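# Rehang the mismatched flower on a peg of its colour

## Task

Find the one flower hanging on a peg whose colour differs from its own, and hang it on an empty peg that matches its colour. No stem may be bent out of shape. At the end the dryer must hang on its rail, and every flower must hang upside down with a clip holding its stem.

## Robot and tools

ROBOT. There are two arms, left_arm and right_arm. Each has six joints listed base to gripper: waist, shoulder, elbow, wrist pitch, wrist yaw, wrist roll. Each also has a gripper whose fingers point along its +z axis and close along its y axis. The reported hand point sits between the finger pads, roughly 1 cm short of the tips. Stated joint ranges in rad: waist -2.618 to 3.054, shoulder 0.000 to 3.142, elbow 0.000 to 3.142, wrist pitch -1.571 to 1.571, wrist yaw -1.571 to 1.571, wrist roll -2.094 to 2.094. The true ends can differ by up to 0.059 rad. Wrist yaw runs reversed on both arms, in what you send and in everything reported, so its range in your numbers is the stated one mirrored.

FRAME. All hand positions (metres) and quaternions (w,x,y,z) are in the scene frame. The origin is at table-top height, halfway between the two nominal arm bases. +x points out over the table, +z up, and left_arm is on the +y side; this is unrelated to left or right in images. The real bases are offset from nominal, and a BASES line gives their calibrated spots when present. Reported poses can be off by a few cm, more at long reach.

ROW FORMAT. Every motion command uses rows of 14 numbers, each from -1 to 1. The first seven are left_arm: six joint values in the order above, then opening. The last seven are right_arm in the same layout. Both arms are always included. Joint values are offsets, not poses. They count from the Joint targets in effect when the action or move starts, not from the previous row. They are scaled so 1.0 equals 2.224 rad for waist, shoulder and elbow, and 8.485 rad for the three wrist joints. Sending the same offset again moves the joint further. Opening is absolute: +1 fully open, -1 shut. A 0 there is a real command, so to leave a gripper unchanged, resend its current value (shown under Tool commands, or else the last one you sent).

execute_actions(actions, cameras). actions is a list of actions. Each action is a list of 1 to 15 rows, one row per 1/30 s step, and the last row repeats until 15 steps are filled. Before an action runs, its targets are checked against the joint ranges. Asking for more than 0.059 rad past a range end rejects that action for both arms. If the first action fails this check, or any action is malformed, the whole call is rejected. A joint pushed beyond its real end stops there, and the result may say joint sent to its limit. An empty list just reports state and images.

move(target, speed, blend, opening_speed, blocking, cameras). target is one 14-number row or a list of up to 15 such rows. Every row is an offset from the same starting Joint targets, not from the previous row. All joints travel in step, so the hand follows a curve. There is no avoidance of objects or of the other arm. speed is in rad/s for the joint with the longest travel (0.01 to 12.57, default 0.5); it can be one value or one per target. blend, in rad, rounds corners at intermediate targets. opening_speed, 0.2 or more per second on the -1..1 scale, closes fingers gradually; use a low value on stems. Paths take at least 0.5 s, and anything beyond 10 s is cut short. With blocking=false, control returns after about 0.5 s while the move continues. The result adds a move: line: done, off_target (resting more than 0.035 rad from target), moving, held or fault, possibly with limits=held. done does not prove there was no contact.

wait(seconds 0 to 10) lets time pass while arms hold their commands. stop() brakes a running move, and fast motion needs more room to stop. zoom_image(camera, region [x0,y0,x1,y1], at most 504x504 px) enlarges part of the latest image from that camera. finished_scene(scene=1) ends the scene permanently.

CAMERAS. The cameras are cam_head_left, cam_head_right, cam_high, cam_low, cam_left_wrist and cam_right_wrist, all 896x504. Approximate pinhole intrinsics are given for each camera. cameras: omit or ["all"] for all of them, [] for none. An unknown name invalidates the call.

RESULTS. Joint positions and Joint velocities give one block per arm in joint order (rad, rad/s), followed by the finger gap in m (0.094 is fully open). within noise means the arm is still. Joint targets is the base that your next offsets count from. grip_measured is the finger opening on the command scale. Joint torques: positive pushes toward larger angles, each value carries an offset and noise, and joints 1 to 3 wrap at ±28 N m. Action calls also list joint angles at some steps. joint command not followed means a clearance check altered or withheld targets. MOTOR HOT shows at 75 °C. At 90 °C an over-temperature fault folds that arm and disables it, and at 100 °C the arm goes limp. Holding loads, long reaches and pushing against things all raise motor heat.

MOTION LIMITS. Targets can lead measured angles by at most 0.339 rad (waist, shoulder, elbow) or 2.2 rad (wrists) per step. Targets that would put a hand more than 200 mm from where it is now are scaled back. Big moves therefore take several actions. Very small moves may not start. The drives have gear play and are weaker toward the wrist. If an arm is pressing on something or has been dragged off, command its targets back beyond its measured positions.

GRIPPING. Commanding a value below first contact squeezes up to the force limit, about 50 to 64 N per pad. Close slowly on stems so they are not crushed or bent. To release, command an opening well above grip_measured.

AVOID. Do not drop things or let go of moving parts. Nothing may fall off the table or be left off it. Avoid slams, hard pushes and any contact between the arms, including one gripper closing on the other's fingers. A camera cable touching something counts as the arm touching it. Loose objects may occasionally get a brief shove from outside.

Each tool is called after "Emit:" as name(argument=value, ...), one argument or row to a line, values as JSON.

## Session

Emit:
execute_actions(
  actions=[],
)

Scene clock: 0.00 s.
left_arm: end_effector_position=(+0.3992, +0.3093, +0.1067) grip_measured=+1.000 end_effector_quat_wxyz=(+0.604, -0.028, +0.795, +0.039) | right_arm: end_effector_position=(+0.3574, -0.2733, +0.1338) grip_measured=+1.000 end_effector_quat_wxyz=(+0.628, +0.053, +0.773, -0.070)
Joint positions: left_arm=[0.005 1.587 0.366 0.951 0.038 0.019 0.094] | right_arm=[0.089 1.499 0.358 0.933 -0.25 0.01 0.094]
Joint velocities: within noise
Joint torques (N m): no reading
Heat: left arm: 27 °C; right arm: 26 °C.
Joint targets: left_arm=[0.006 1.571 0.383 0.965 0.044 0.013] | right_arm=[0.089 1.483 0.375 0.946 -0.257 0.003]
Tool commands: left_gripper/opening=+1.0 right_gripper/opening=+1.0

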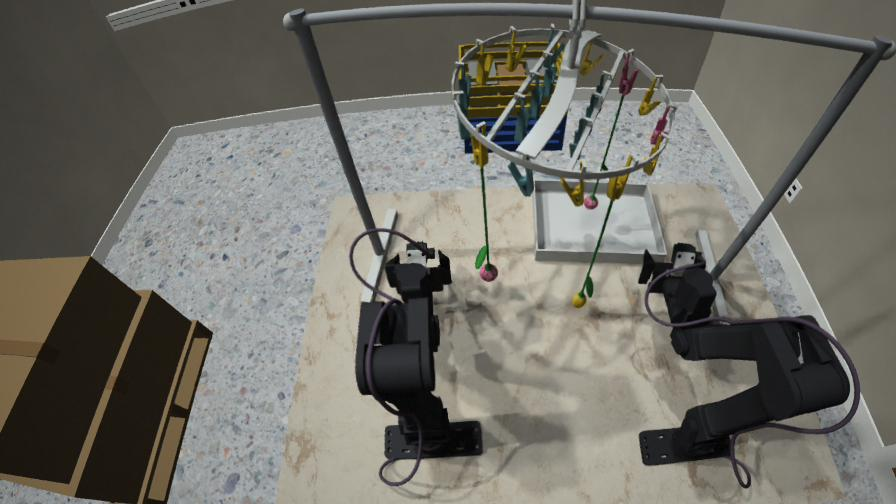

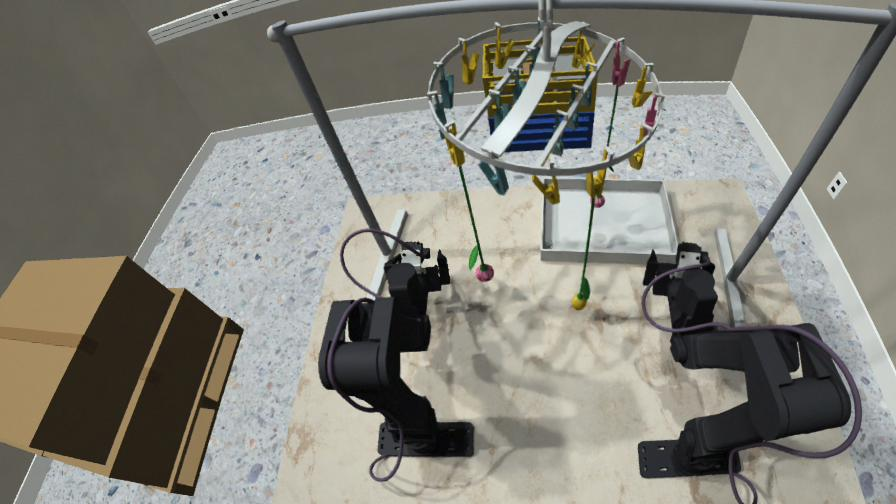

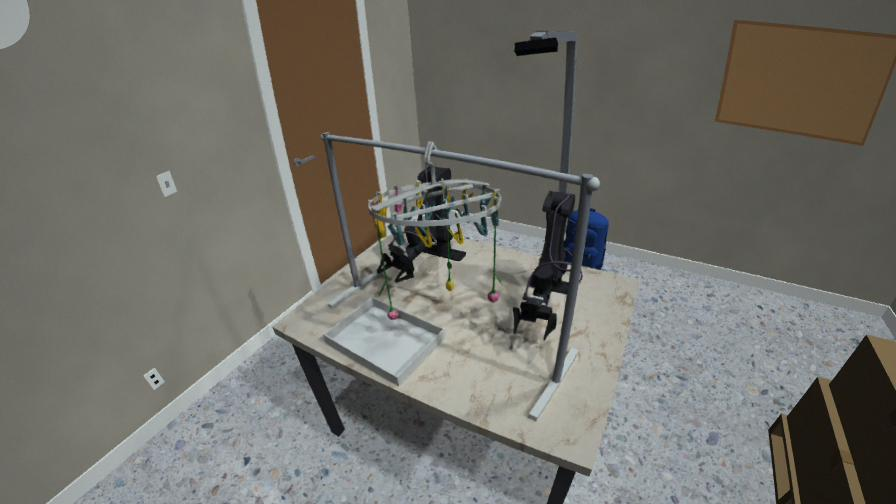

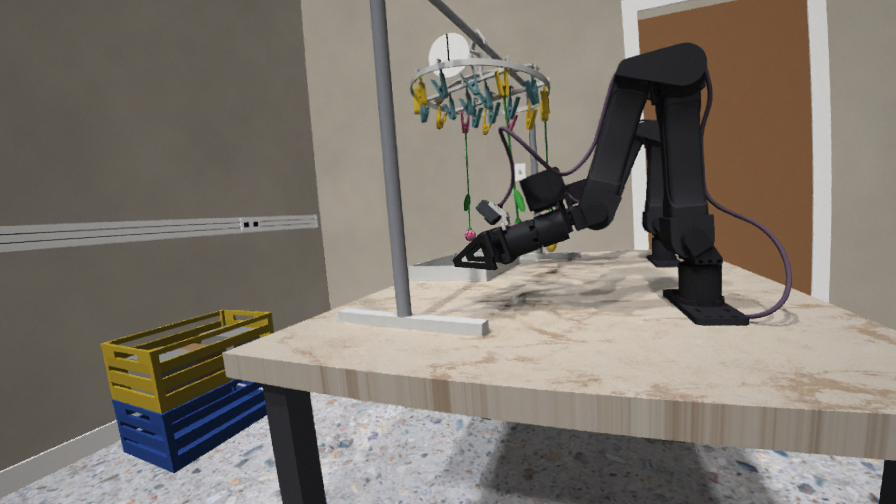

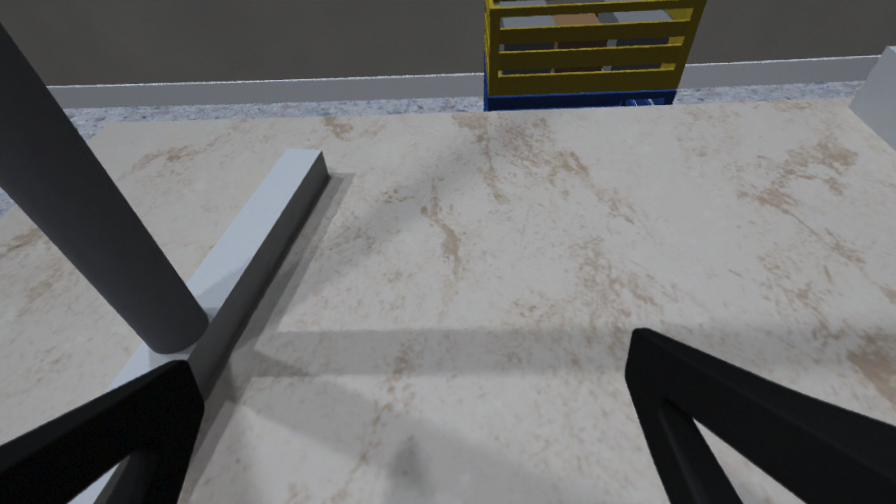

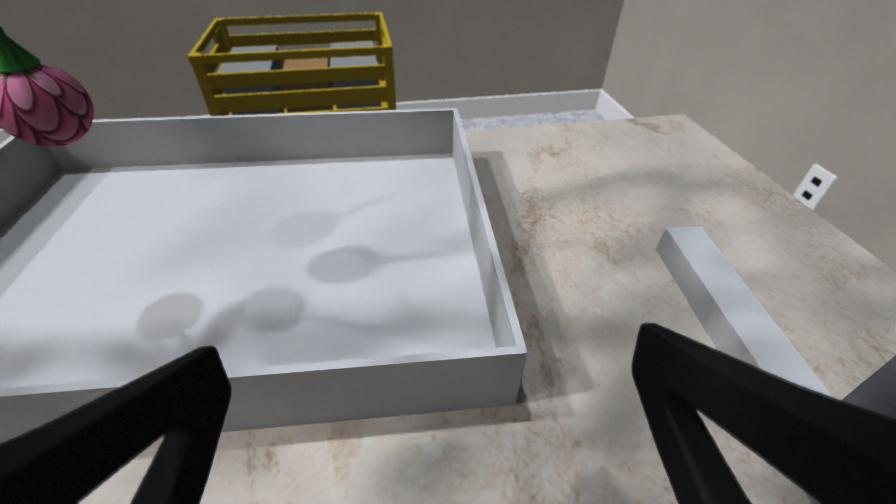

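Emit:
zoom_image(
  camera="cam_head_left",
  region=[420, 10, 720, 180],
)

Emit:
zoom_image(
  camera="cam_head_left",
  region=[440, 100, 700, 320],
)

Emit:
zoom_image(
  camera="cam_high",
  region=[340, 120, 620, 340],
)

Emit:
zoom_image(
  camera="cam_low",
  region=[380, 20, 600, 280],
)

Scaled by 1.680 from the camera's 896x504 image, which has a finer 1280x720 frame.

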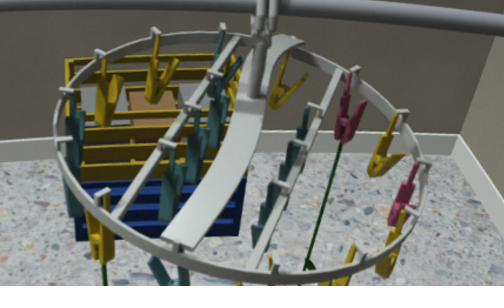

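Scaled by 1.938 from the camera's 896x504 image, which has a finer 1280x720 frame.

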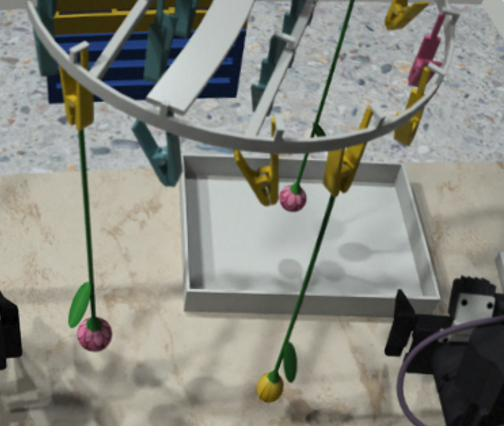

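Scaled by 1.800 from the camera's 896x504 image, which has a finer 1280x720 frame.

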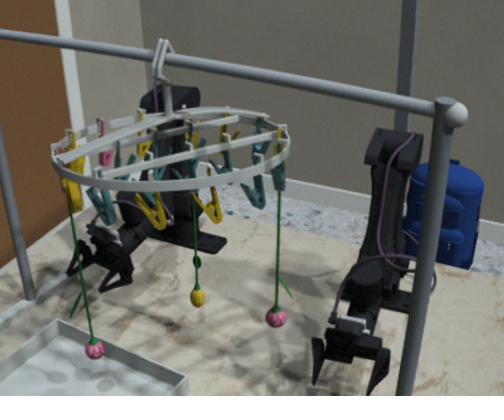

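Scaled by 1.938 from the camera's 896x504 image, which has a finer 1280x720 frame.

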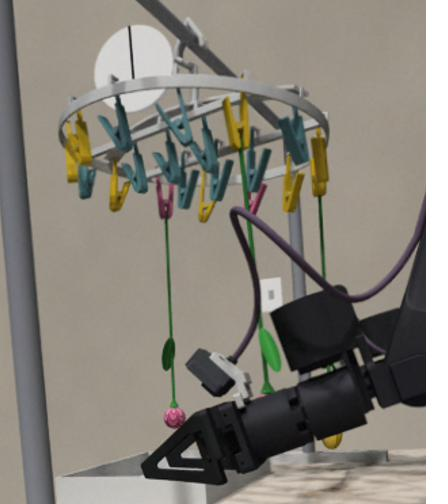

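Emit:
zoom_image(
  camera="cam_head_left",
  region=[590, 40, 690, 110],
)

Emit:
zoom_image(
  camera="cam_head_left",
  region=[590, 90, 690, 220],
)

Emit:
zoom_image(
  camera="cam_head_left",
  region=[440, 90, 600, 220],
)

Emit:
zoom_image(
  camera="cam_head_right",
  region=[560, 40, 680, 210],
)

Emit:
zoom_image(
  camera="cam_head_right",
  region=[420, 90, 560, 210],
)

Emit:
zoom_image(
  camera="cam_low",
  region=[400, 60, 500, 150],
)

Emit:
zoom_image(
  camera="cam_low",
  region=[470, 60, 570, 150],
)

Emit:
zoom_image(
  camera="cam_high",
  region=[360, 170, 440, 260],
)

Emit:
zoom_image(
  camera="cam_high",
  region=[430, 170, 510, 260],
)

Scaled by 5.040 from the camera's 896x504 image, which has a finer 1280x720 frame.

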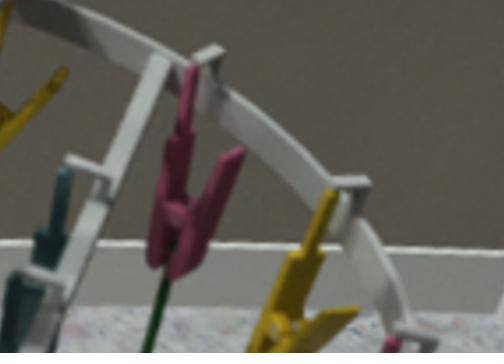

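Scaled by 3.877 from the camera's 896x504 image, which has a finer 1280x720 frame.

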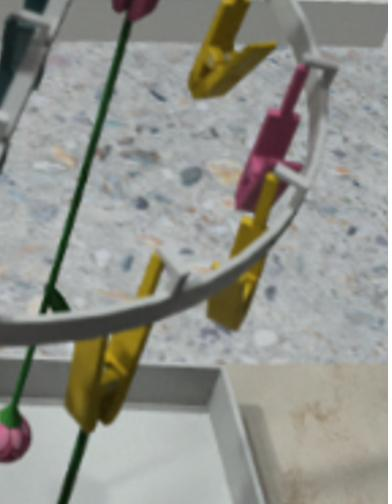

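Scaled by 3.150 from the camera's 896x504 image, which has a finer 1280x720 frame.

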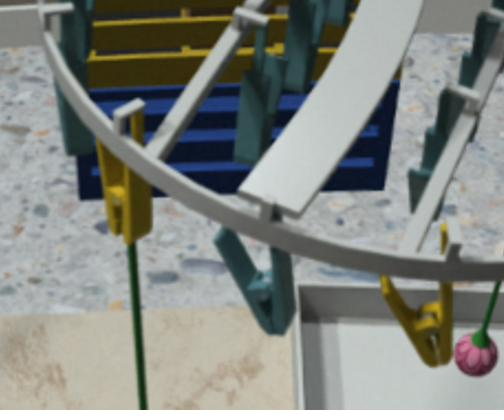

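Scaled by 2.965 from the camera's 896x504 image, which has a finer 1280x720 frame.

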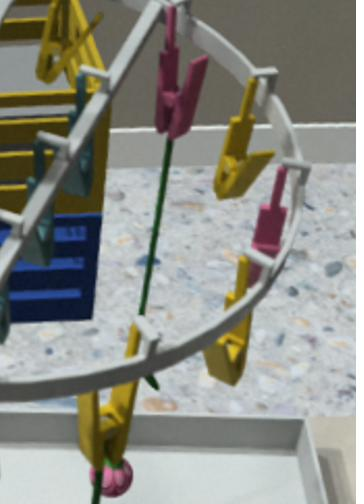

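Scaled by 3.600 from the camera's 896x504 image, which has a finer 1280x720 frame.

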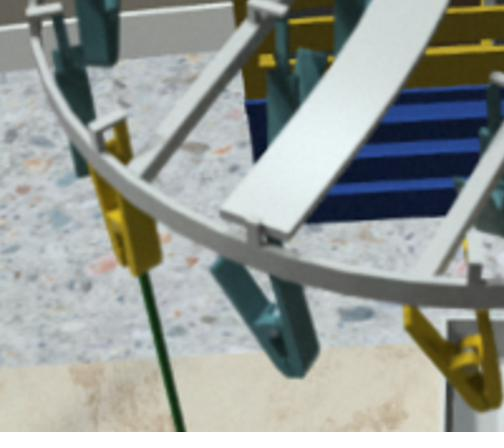

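Scaled by 5.040 from the camera's 896x504 image, which has a finer 1280x720 frame.

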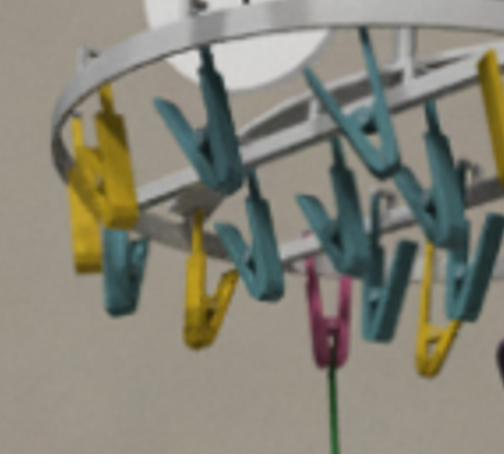

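Scaled by 5.040 from the camera's 896x504 image, which has a finer 1280x720 frame.

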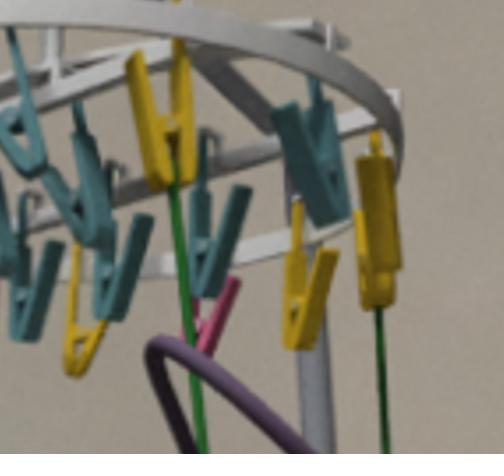

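Scaled by 5.600 from the camera's 896x504 image, which has a finer 1280x720 frame.

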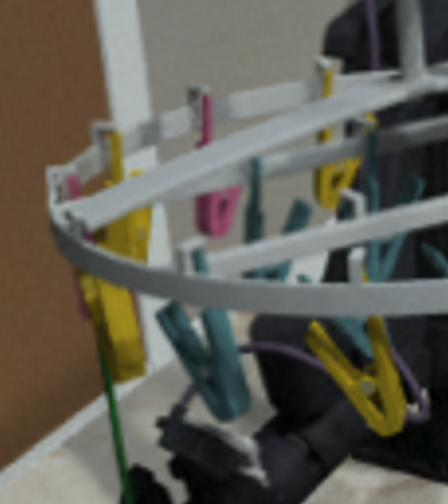

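Scaled by 5.600 from the camera's 896x504 image, which has a finer 1280x720 frame.

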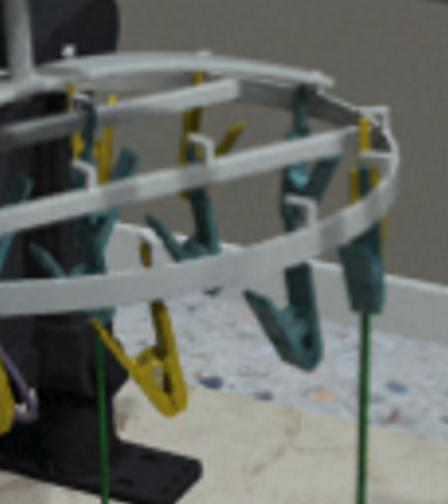

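Emit:
move(
  target=[0, -0.1668, 0.1425, 0.0041, -0.0052, 0, 1, 0, -0.1272, 0.1461, 0.0064, 0.0303, 0, 1],
  speed=0.6,
)

Scene clock: 154.43 s.
left_arm: end_effector_position=(+0.3913, +0.3020, +0.3867) grip_measured=+1.000 end_effector_quat_wxyz=(+0.835, -0.011, +0.549, +0.034) | right_arm: end_effector_position=(+0.3558, -0.2303, +0.3816) grip_measured=+1.000 end_effector_quat_wxyz=(+0.831, -0.015, +0.555, +0.028)
Joint positions: left_arm=[0.005 1.212 0.659 0.961 -0.001 0.019 0.094] | right_arm=[0.095 1.216 0.654 0.954 -0.02 -0.003 0.094]
Joint velocities: within noise
Joint torques (N m): left_arm=[0.31 -4.46 9.4 1.64 -0.02 -0.04] | right_arm=[0.02 -5.53 12.44 2.17 0.12 0.01]
Heat: left arm: 34 °C; right arm: 33 °C.
Joint targets: left_arm=[0.006 1.200 0.700 1.000 0.000 0.013] | right_arm=[0.089 1.200 0.700 1.000 0.000 0.003]
move: off_target (left_arm, right_arm); left_arm: the elbow is farthest, 0.041 rad from its target; right_arm: the elbow is farthest, 0.046 rad from its target

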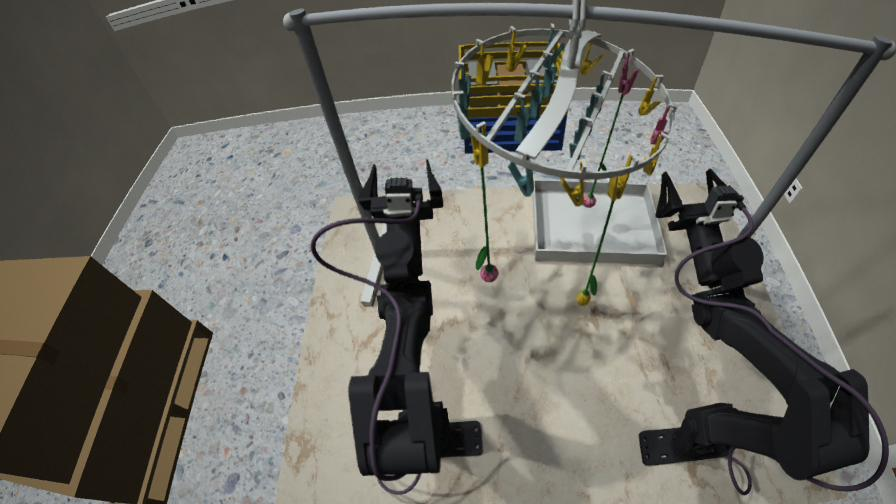

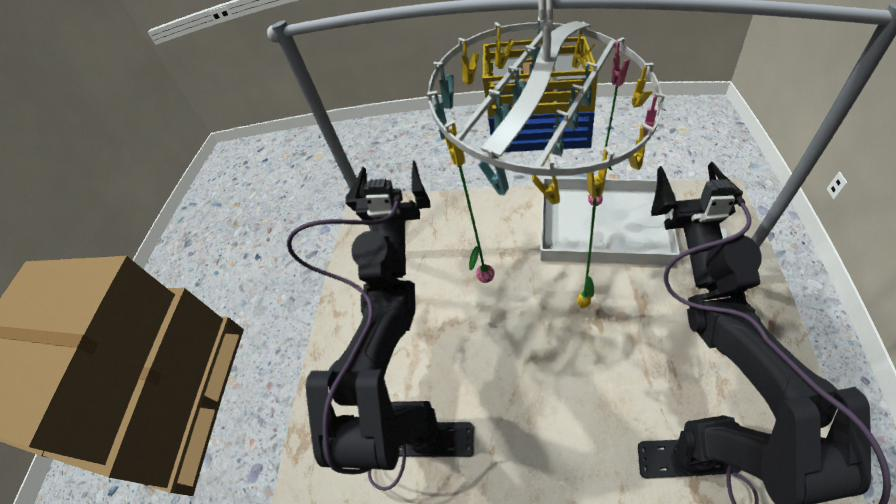

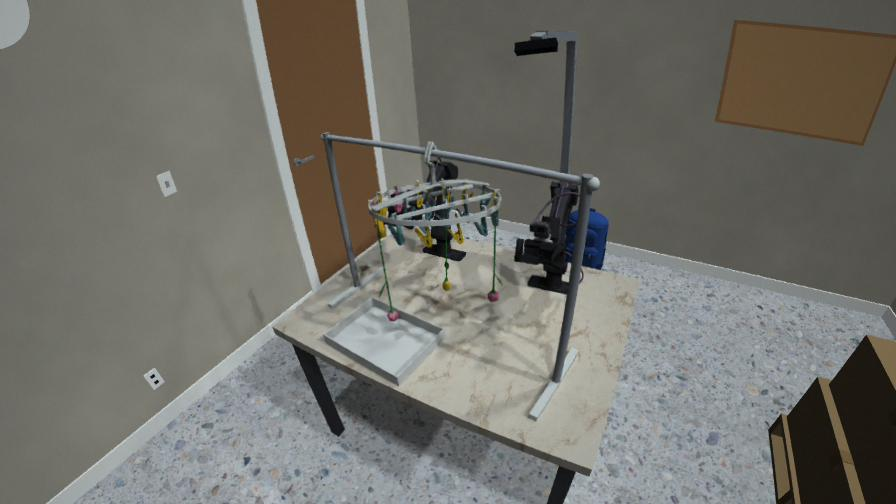

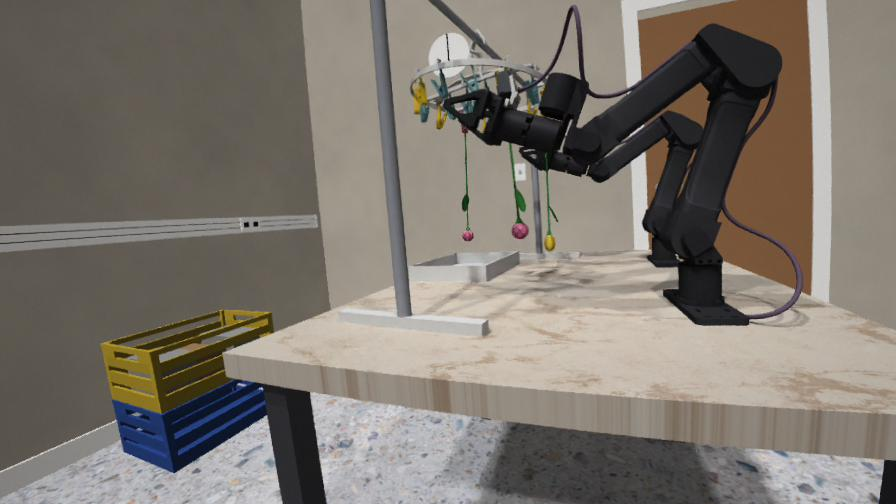

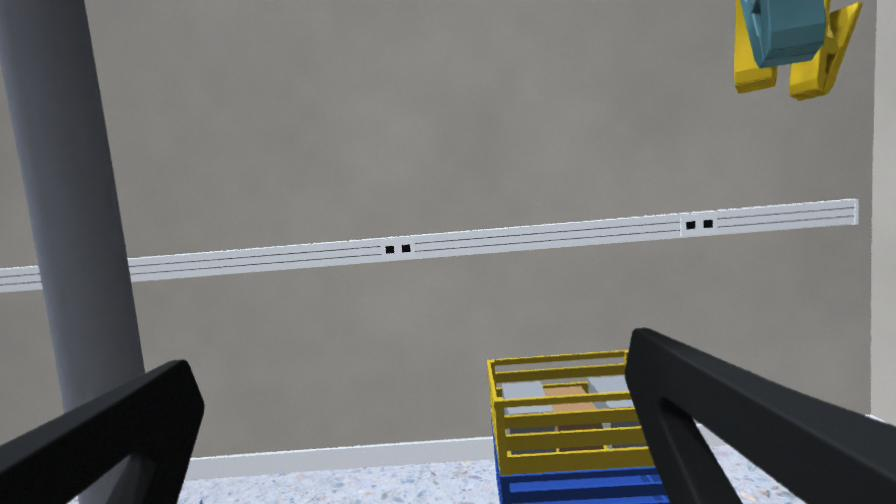

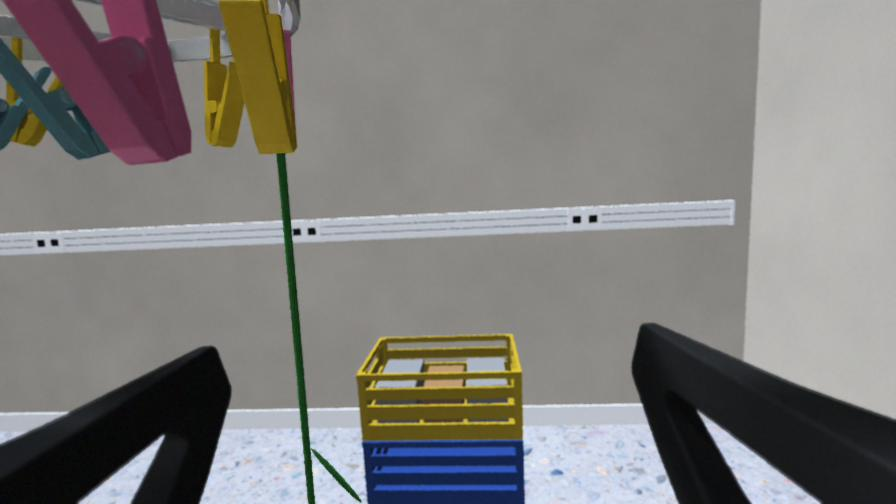

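Emit:
zoom_image(
  camera="cam_right_wrist",
  region=[0, 0, 320, 180],
)

Emit:
zoom_image(
  camera="cam_left_wrist",
  region=[680, 0, 896, 120],
)

Scaled by 1.575 from the camera's 896x504 image, which has a finer 1280x720 frame.

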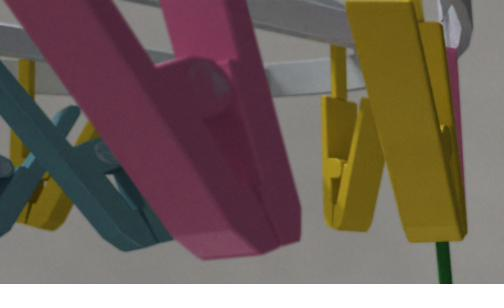

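Scaled by 2.333 from the camera's 896x504 image, which has a finer 1280x720 frame.

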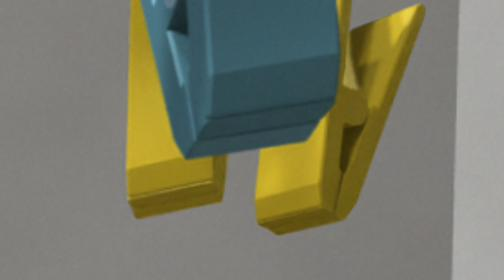

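Emit:
move(
  target=[-0.160, -0.1844, -0.1754, -0.0024, 0, -0.0015, 1, 0.0499, -0.187, -0.1722, -0.0016, 0.0, 0, 1],
  speed=0.6,
  cameras=["cam_head_left","cam_left_wrist","cam_right_wrist"],
)

Scene clock: 275.13 s.
left_arm: end_effector_position=(+0.2865, +0.1888, +0.3632) grip_measured=+1.000 end_effector_quat_wxyz=(+0.846, +0.083, +0.513, -0.119) | right_arm: end_effector_position=(+0.2570, -0.2066, +0.3685) grip_measured=+1.000 end_effector_quat_wxyz=(+0.854, -0.041, +0.514, +0.074)
Joint positions: left_arm=[-0.351 0.808 0.325 0.961 -0.005 0.018 0.094] | right_arm=[0.199 0.803 0.337 0.954 -0.018 -0.003 0.094]
Joint velocities: within noise
Joint torques (N m): left_arm=[-0.61 -1.65 4.79 1.42 -0.02 -0.14] | right_arm=[0.76 -2.06 6.37 1.96 0.1 0.01]
Heat: left arm: 35 °C; right arm: 40 °C.
Joint targets: left_arm=[-0.350 0.790 0.309 0.979 0.000 0.001] | right_arm=[0.200 0.785 0.317 0.987 0.000 0.003]
move: done
Images, in order (width x height): cam_head_left 896x504, cam_left_wrist 896x504, cam_right_wrist 896x504.

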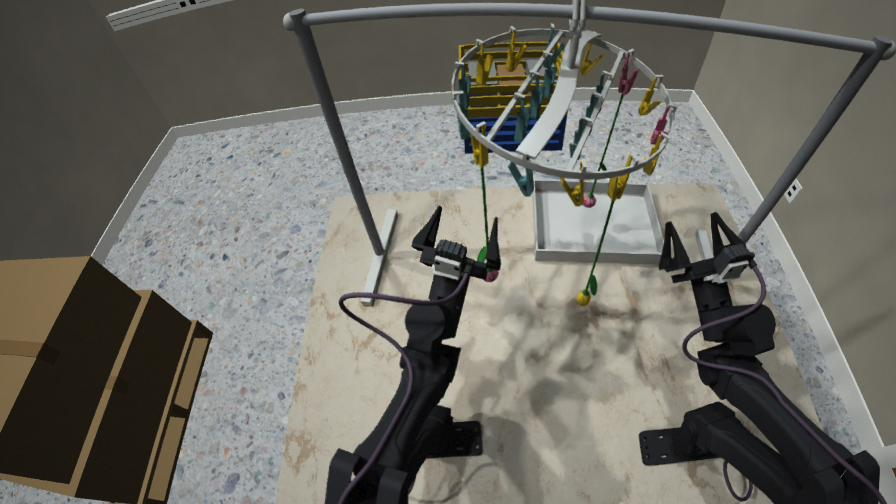

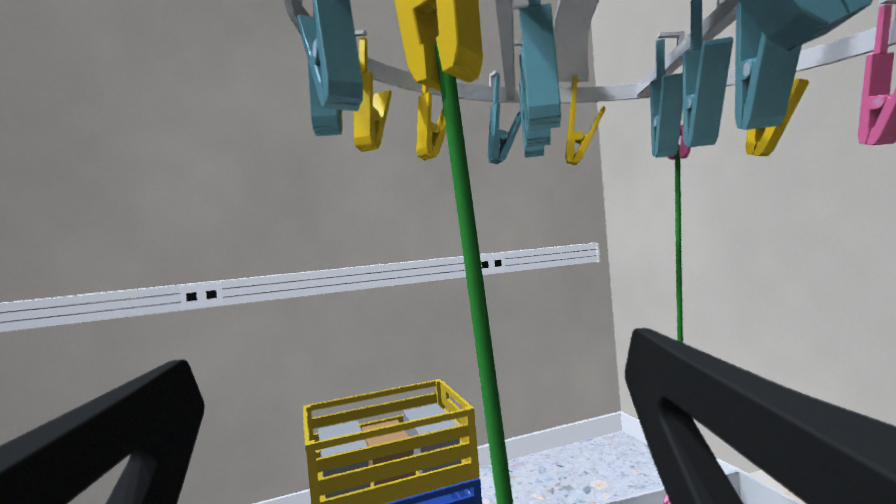

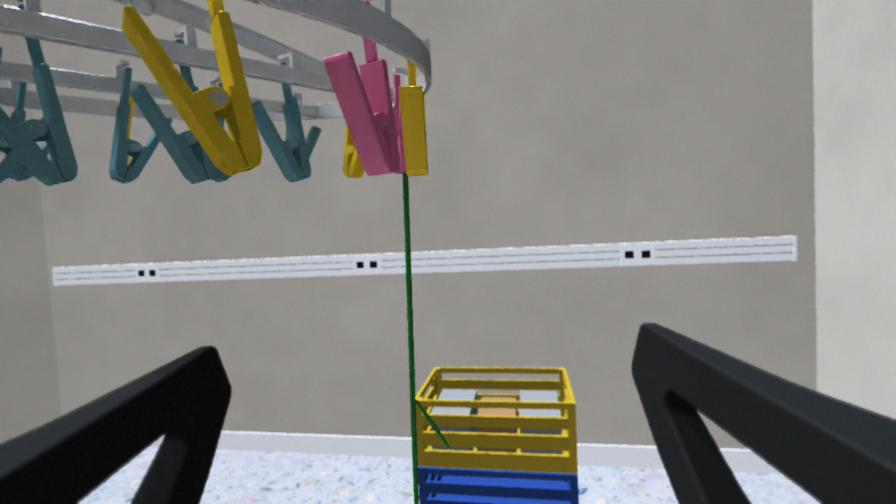

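Emit:
zoom_image(
  camera="cam_right_wrist",
  region=[300, 0, 460, 200],
)

Emit:
zoom_image(
  camera="cam_left_wrist",
  region=[340, 0, 560, 180],
)

Emit:
zoom_image(
  camera="cam_left_wrist",
  region=[620, 0, 896, 180],
)

Scaled by 2.520 from the camera's 896x504 image, which has a finer 1280x720 frame.

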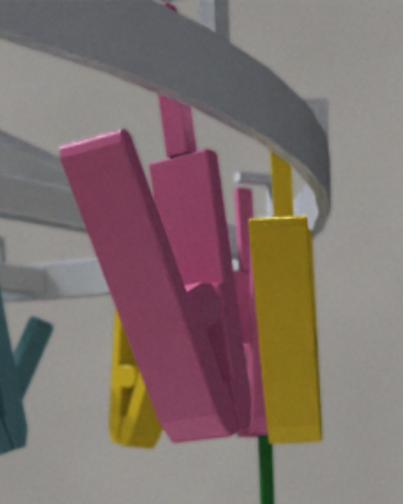

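Scaled by 2.291 from the camera's 896x504 image, which has a finer 1280x720 frame.

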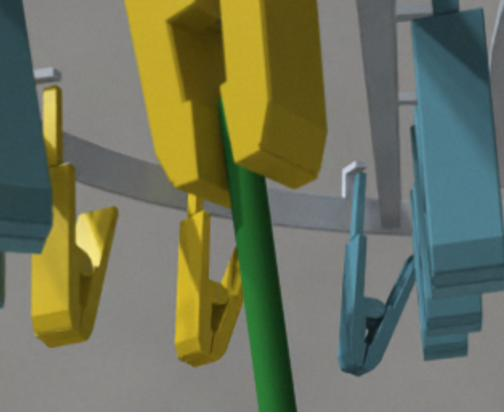

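Scaled by 1.826 from the camera's 896x504 image, which has a finer 1280x720 frame.

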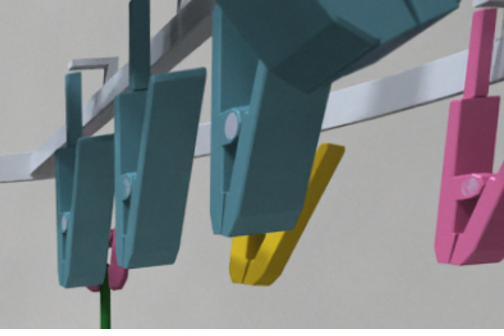

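Emit:
move(
  target=[0, 0.0045, 0.1443, -0.0352, 0, 0, 1, 0, 0.0067, 0.1407, -0.0362, 0.0, 0, 1],
  speed=0.6,
  cameras=["cam_head_left","cam_left_wrist","cam_right_wrist"],
)

Emit:
zoom_image(
  camera="cam_left_wrist",
  region=[320, 0, 620, 300],
)

Emit:
zoom_image(
  camera="cam_right_wrist",
  region=[200, 0, 500, 300],
)

Scene clock: 305.47 s.
left_arm: end_effector_position=(+0.2929, +0.1869, +0.4290) grip_measured=+1.000 end_effector_quat_wxyz=(+0.848, +0.083, +0.510, -0.119) | right_arm: end_effector_position=(+0.2636, -0.2053, +0.4304) grip_measured=+1.000 end_effector_quat_wxyz=(+0.856, -0.041, +0.510, +0.074)
Joint positions: left_arm=[-0.351 0.808 0.582 0.71 -0.005 0.018 0.094] | right_arm=[0.199 0.809 0.579 0.726 -0.018 -0.003 0.094]
Joint velocities: within noise
Joint torques (N m): left_arm=[-0.5 -0.81 10 1.01 -0.02 -0.11] | right_arm=[0.76 -1.39 13.12 1.24 0.1 0.01]
Heat: left arm: 33 °C; right arm: 35 °C.
Joint targets: left_arm=[-0.350 0.800 0.630 0.681 0.000 0.001] | right_arm=[0.200 0.799 0.630 0.679 0.000 0.003]
move: off_target (left_arm, right_arm); left_arm: the elbow is farthest, 0.048 rad from its target; right_arm: the elbow is farthest, 0.051 rad from its target
Images, in order (width x height): cam_head_left 896x504, cam_left_wrist 896x504, cam_right_wrist 896x504.

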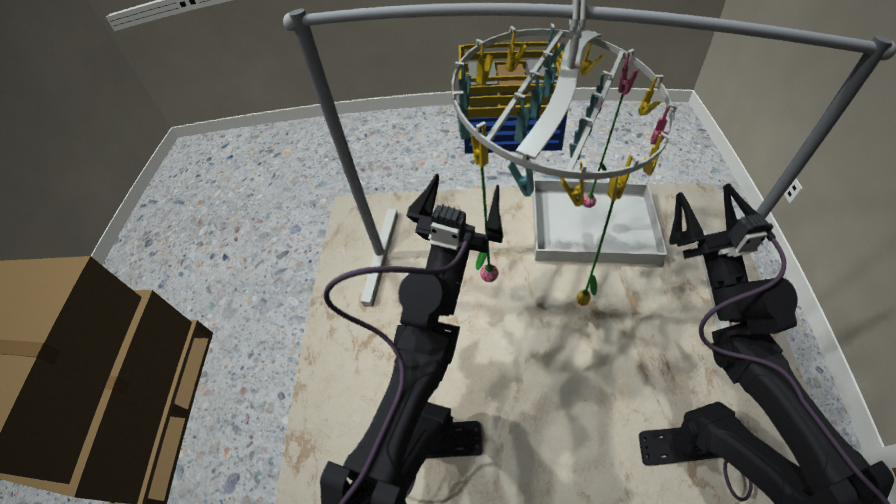

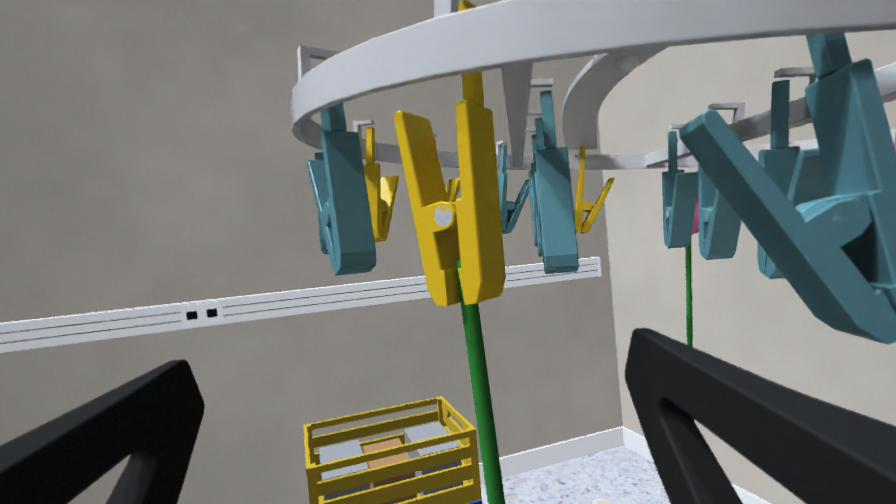

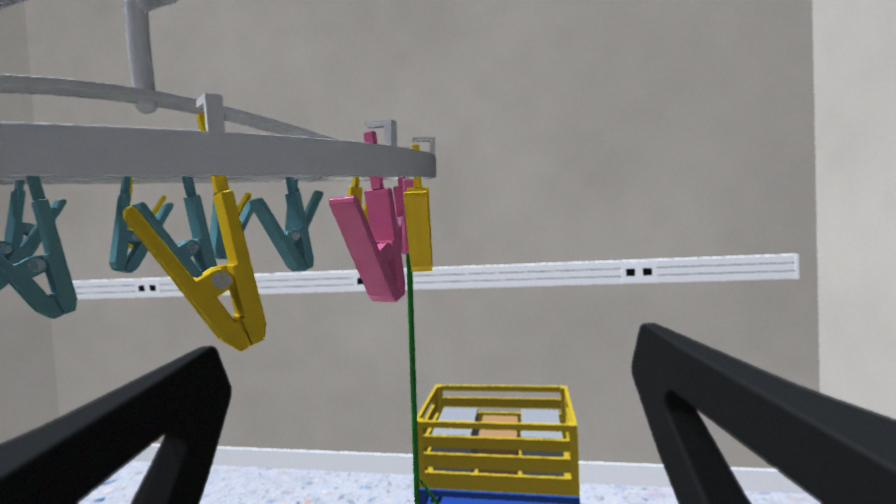

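Scaled by 1.680 from the camera's 896x504 image, which has a finer 1280x720 frame.

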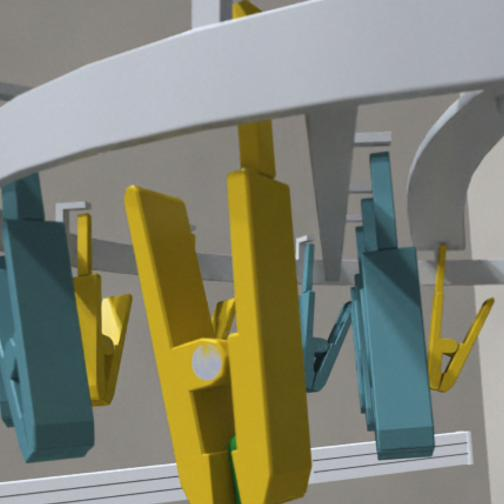

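Scaled by 1.680 from the camera's 896x504 image, which has a finer 1280x720 frame.

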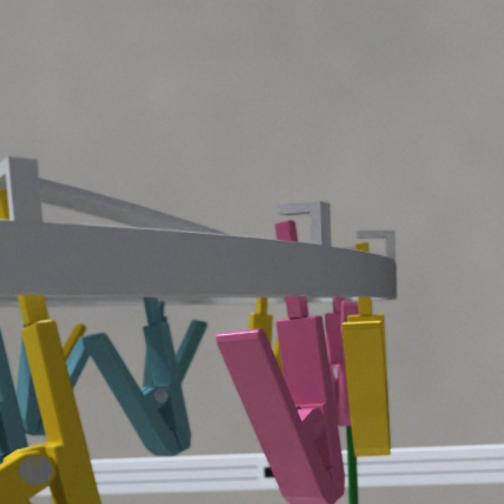

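Emit:
zoom_image(
  camera="cam_right_wrist",
  region=[320, 110, 450, 310],
)

Emit:
zoom_image(
  camera="cam_left_wrist",
  region=[380, 90, 530, 320],
)

Scaled by 2.520 from the camera's 896x504 image, which has a finer 1280x720 frame.

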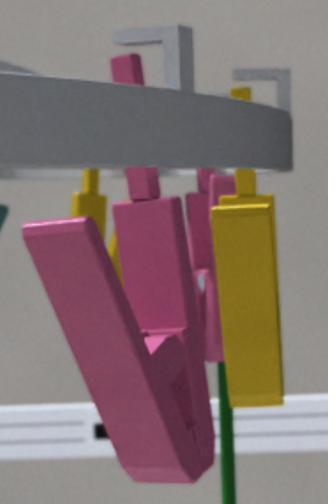

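Scaled by 2.191 from the camera's 896x504 image, which has a finer 1280x720 frame.

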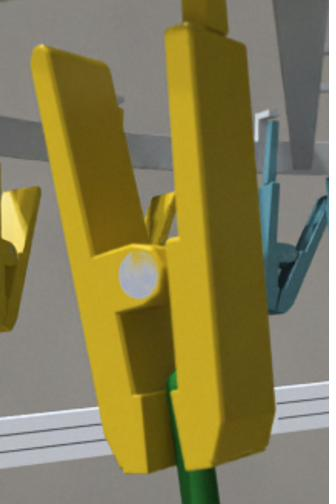

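Emit:
move(
  target=[
    [0.2698, -0.0225, 0.0674, -0.019, -0.0589, 0, 0.2, 0, 0, 0, 0, 0, 0, 1],
    [0.371, 0.1596, 0.353, -0.1081, -0.1656, 0, 0.2, 0, 0, 0, 0, 0, 0, 1],
  ],
  speed=0.7,
  blend=0.1,
  cameras=["cam_head_left","cam_left_wrist","cam_low"],
)

Emit:
zoom_image(
  camera="cam_left_wrist",
  region=[250, 0, 650, 300],
)

Scene clock: 601.10 s.
left_arm: end_effector_position=(+0.2964, +0.2508, +0.4683) grip_measured=+0.202 end_effector_quat_wxyz=(+0.643, +0.292, +0.644, -0.295) | right_arm: end_effector_position=(+0.2636, -0.2053, +0.4304) grip_measured=+1.000 end_effector_quat_wxyz=(+0.856, -0.041, +0.510, +0.074)
Joint positions: left_arm=[0.475 1.16 1.362 -0.203 -1.387 -0.002 0.056] | right_arm=[0.199 0.809 0.579 0.726 -0.018 -0.003 0.094]
Joint velocities: within noise
Joint torques (N m): left_arm=[0.5 -2.88 9.92 0.78 -0.14 -0.05] | right_arm=[0.75 -1.39 13.14 1.23 0.1 0.01]
Heat: left arm: 45 °C; right arm: 41 °C.
Joint targets: left_arm=[0.475 1.155 1.416 -0.237 -1.406 0.001] | right_arm=[0.200 0.799 0.630 0.679 0.000 0.003]
move: off_target (left_arm, right_arm); left_arm: the elbow is farthest, 0.054 rad from its target; right_arm: the elbow is farthest, 0.051 rad from its target
Images, in order (width x height): cam_head_left 896x504, cam_low 896x504, cam_left_wrist 896x504.

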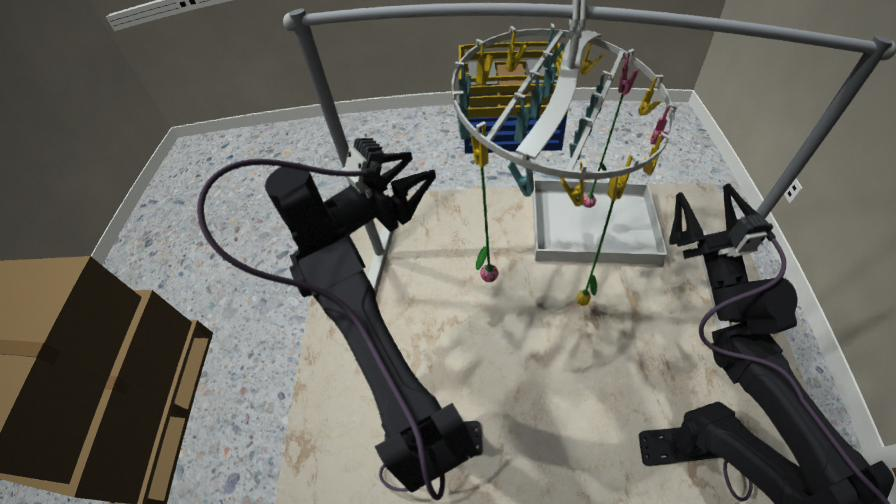

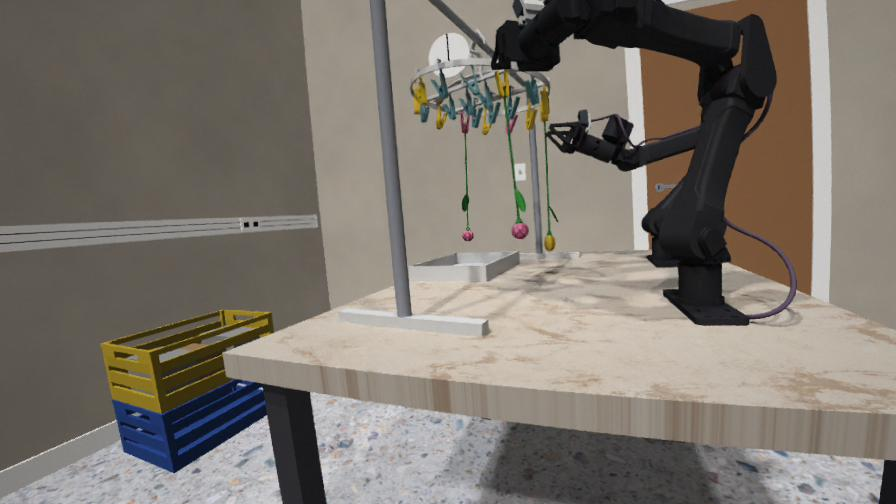

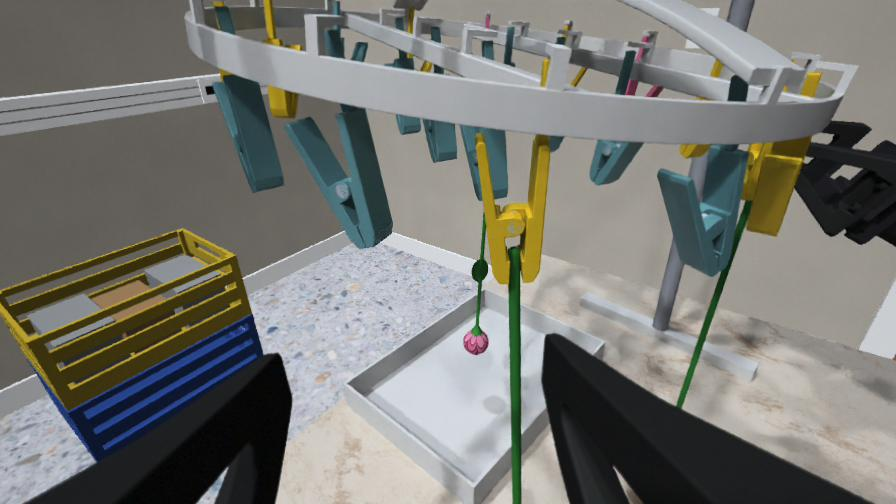

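Scaled by 1.260 from the camera's 896x504 image, which has a finer 1280x720 frame.

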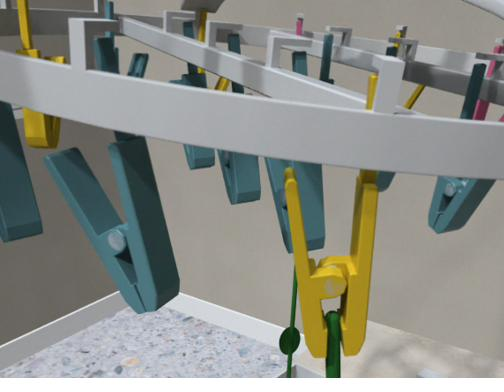

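Emit:
zoom_image(
  camera="cam_left_wrist",
  region=[600, 40, 896, 300],
)

Emit:
zoom_image(
  camera="cam_head_left",
  region=[540, 90, 700, 320],
)

Emit:
zoom_image(
  camera="cam_low",
  region=[400, 40, 580, 260],
)

Scaled by 1.703 from the camera's 896x504 image, which has a finer 1280x720 frame.

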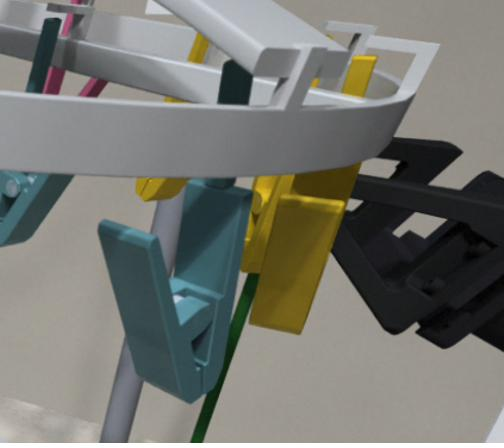

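Scaled by 2.191 from the camera's 896x504 image, which has a finer 1280x720 frame.

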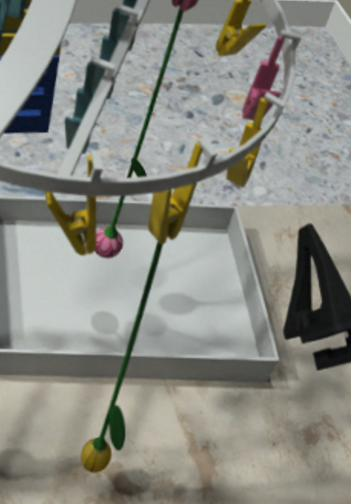

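Scaled by 2.291 from the camera's 896x504 image, which has a finer 1280x720 frame.

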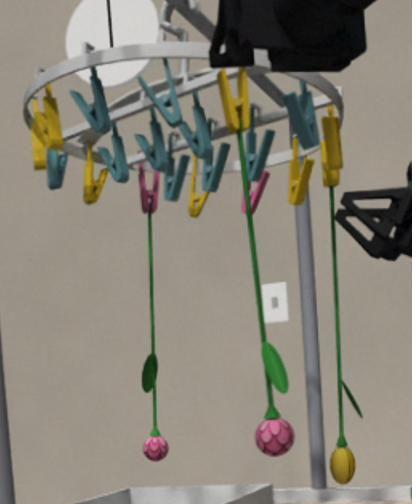

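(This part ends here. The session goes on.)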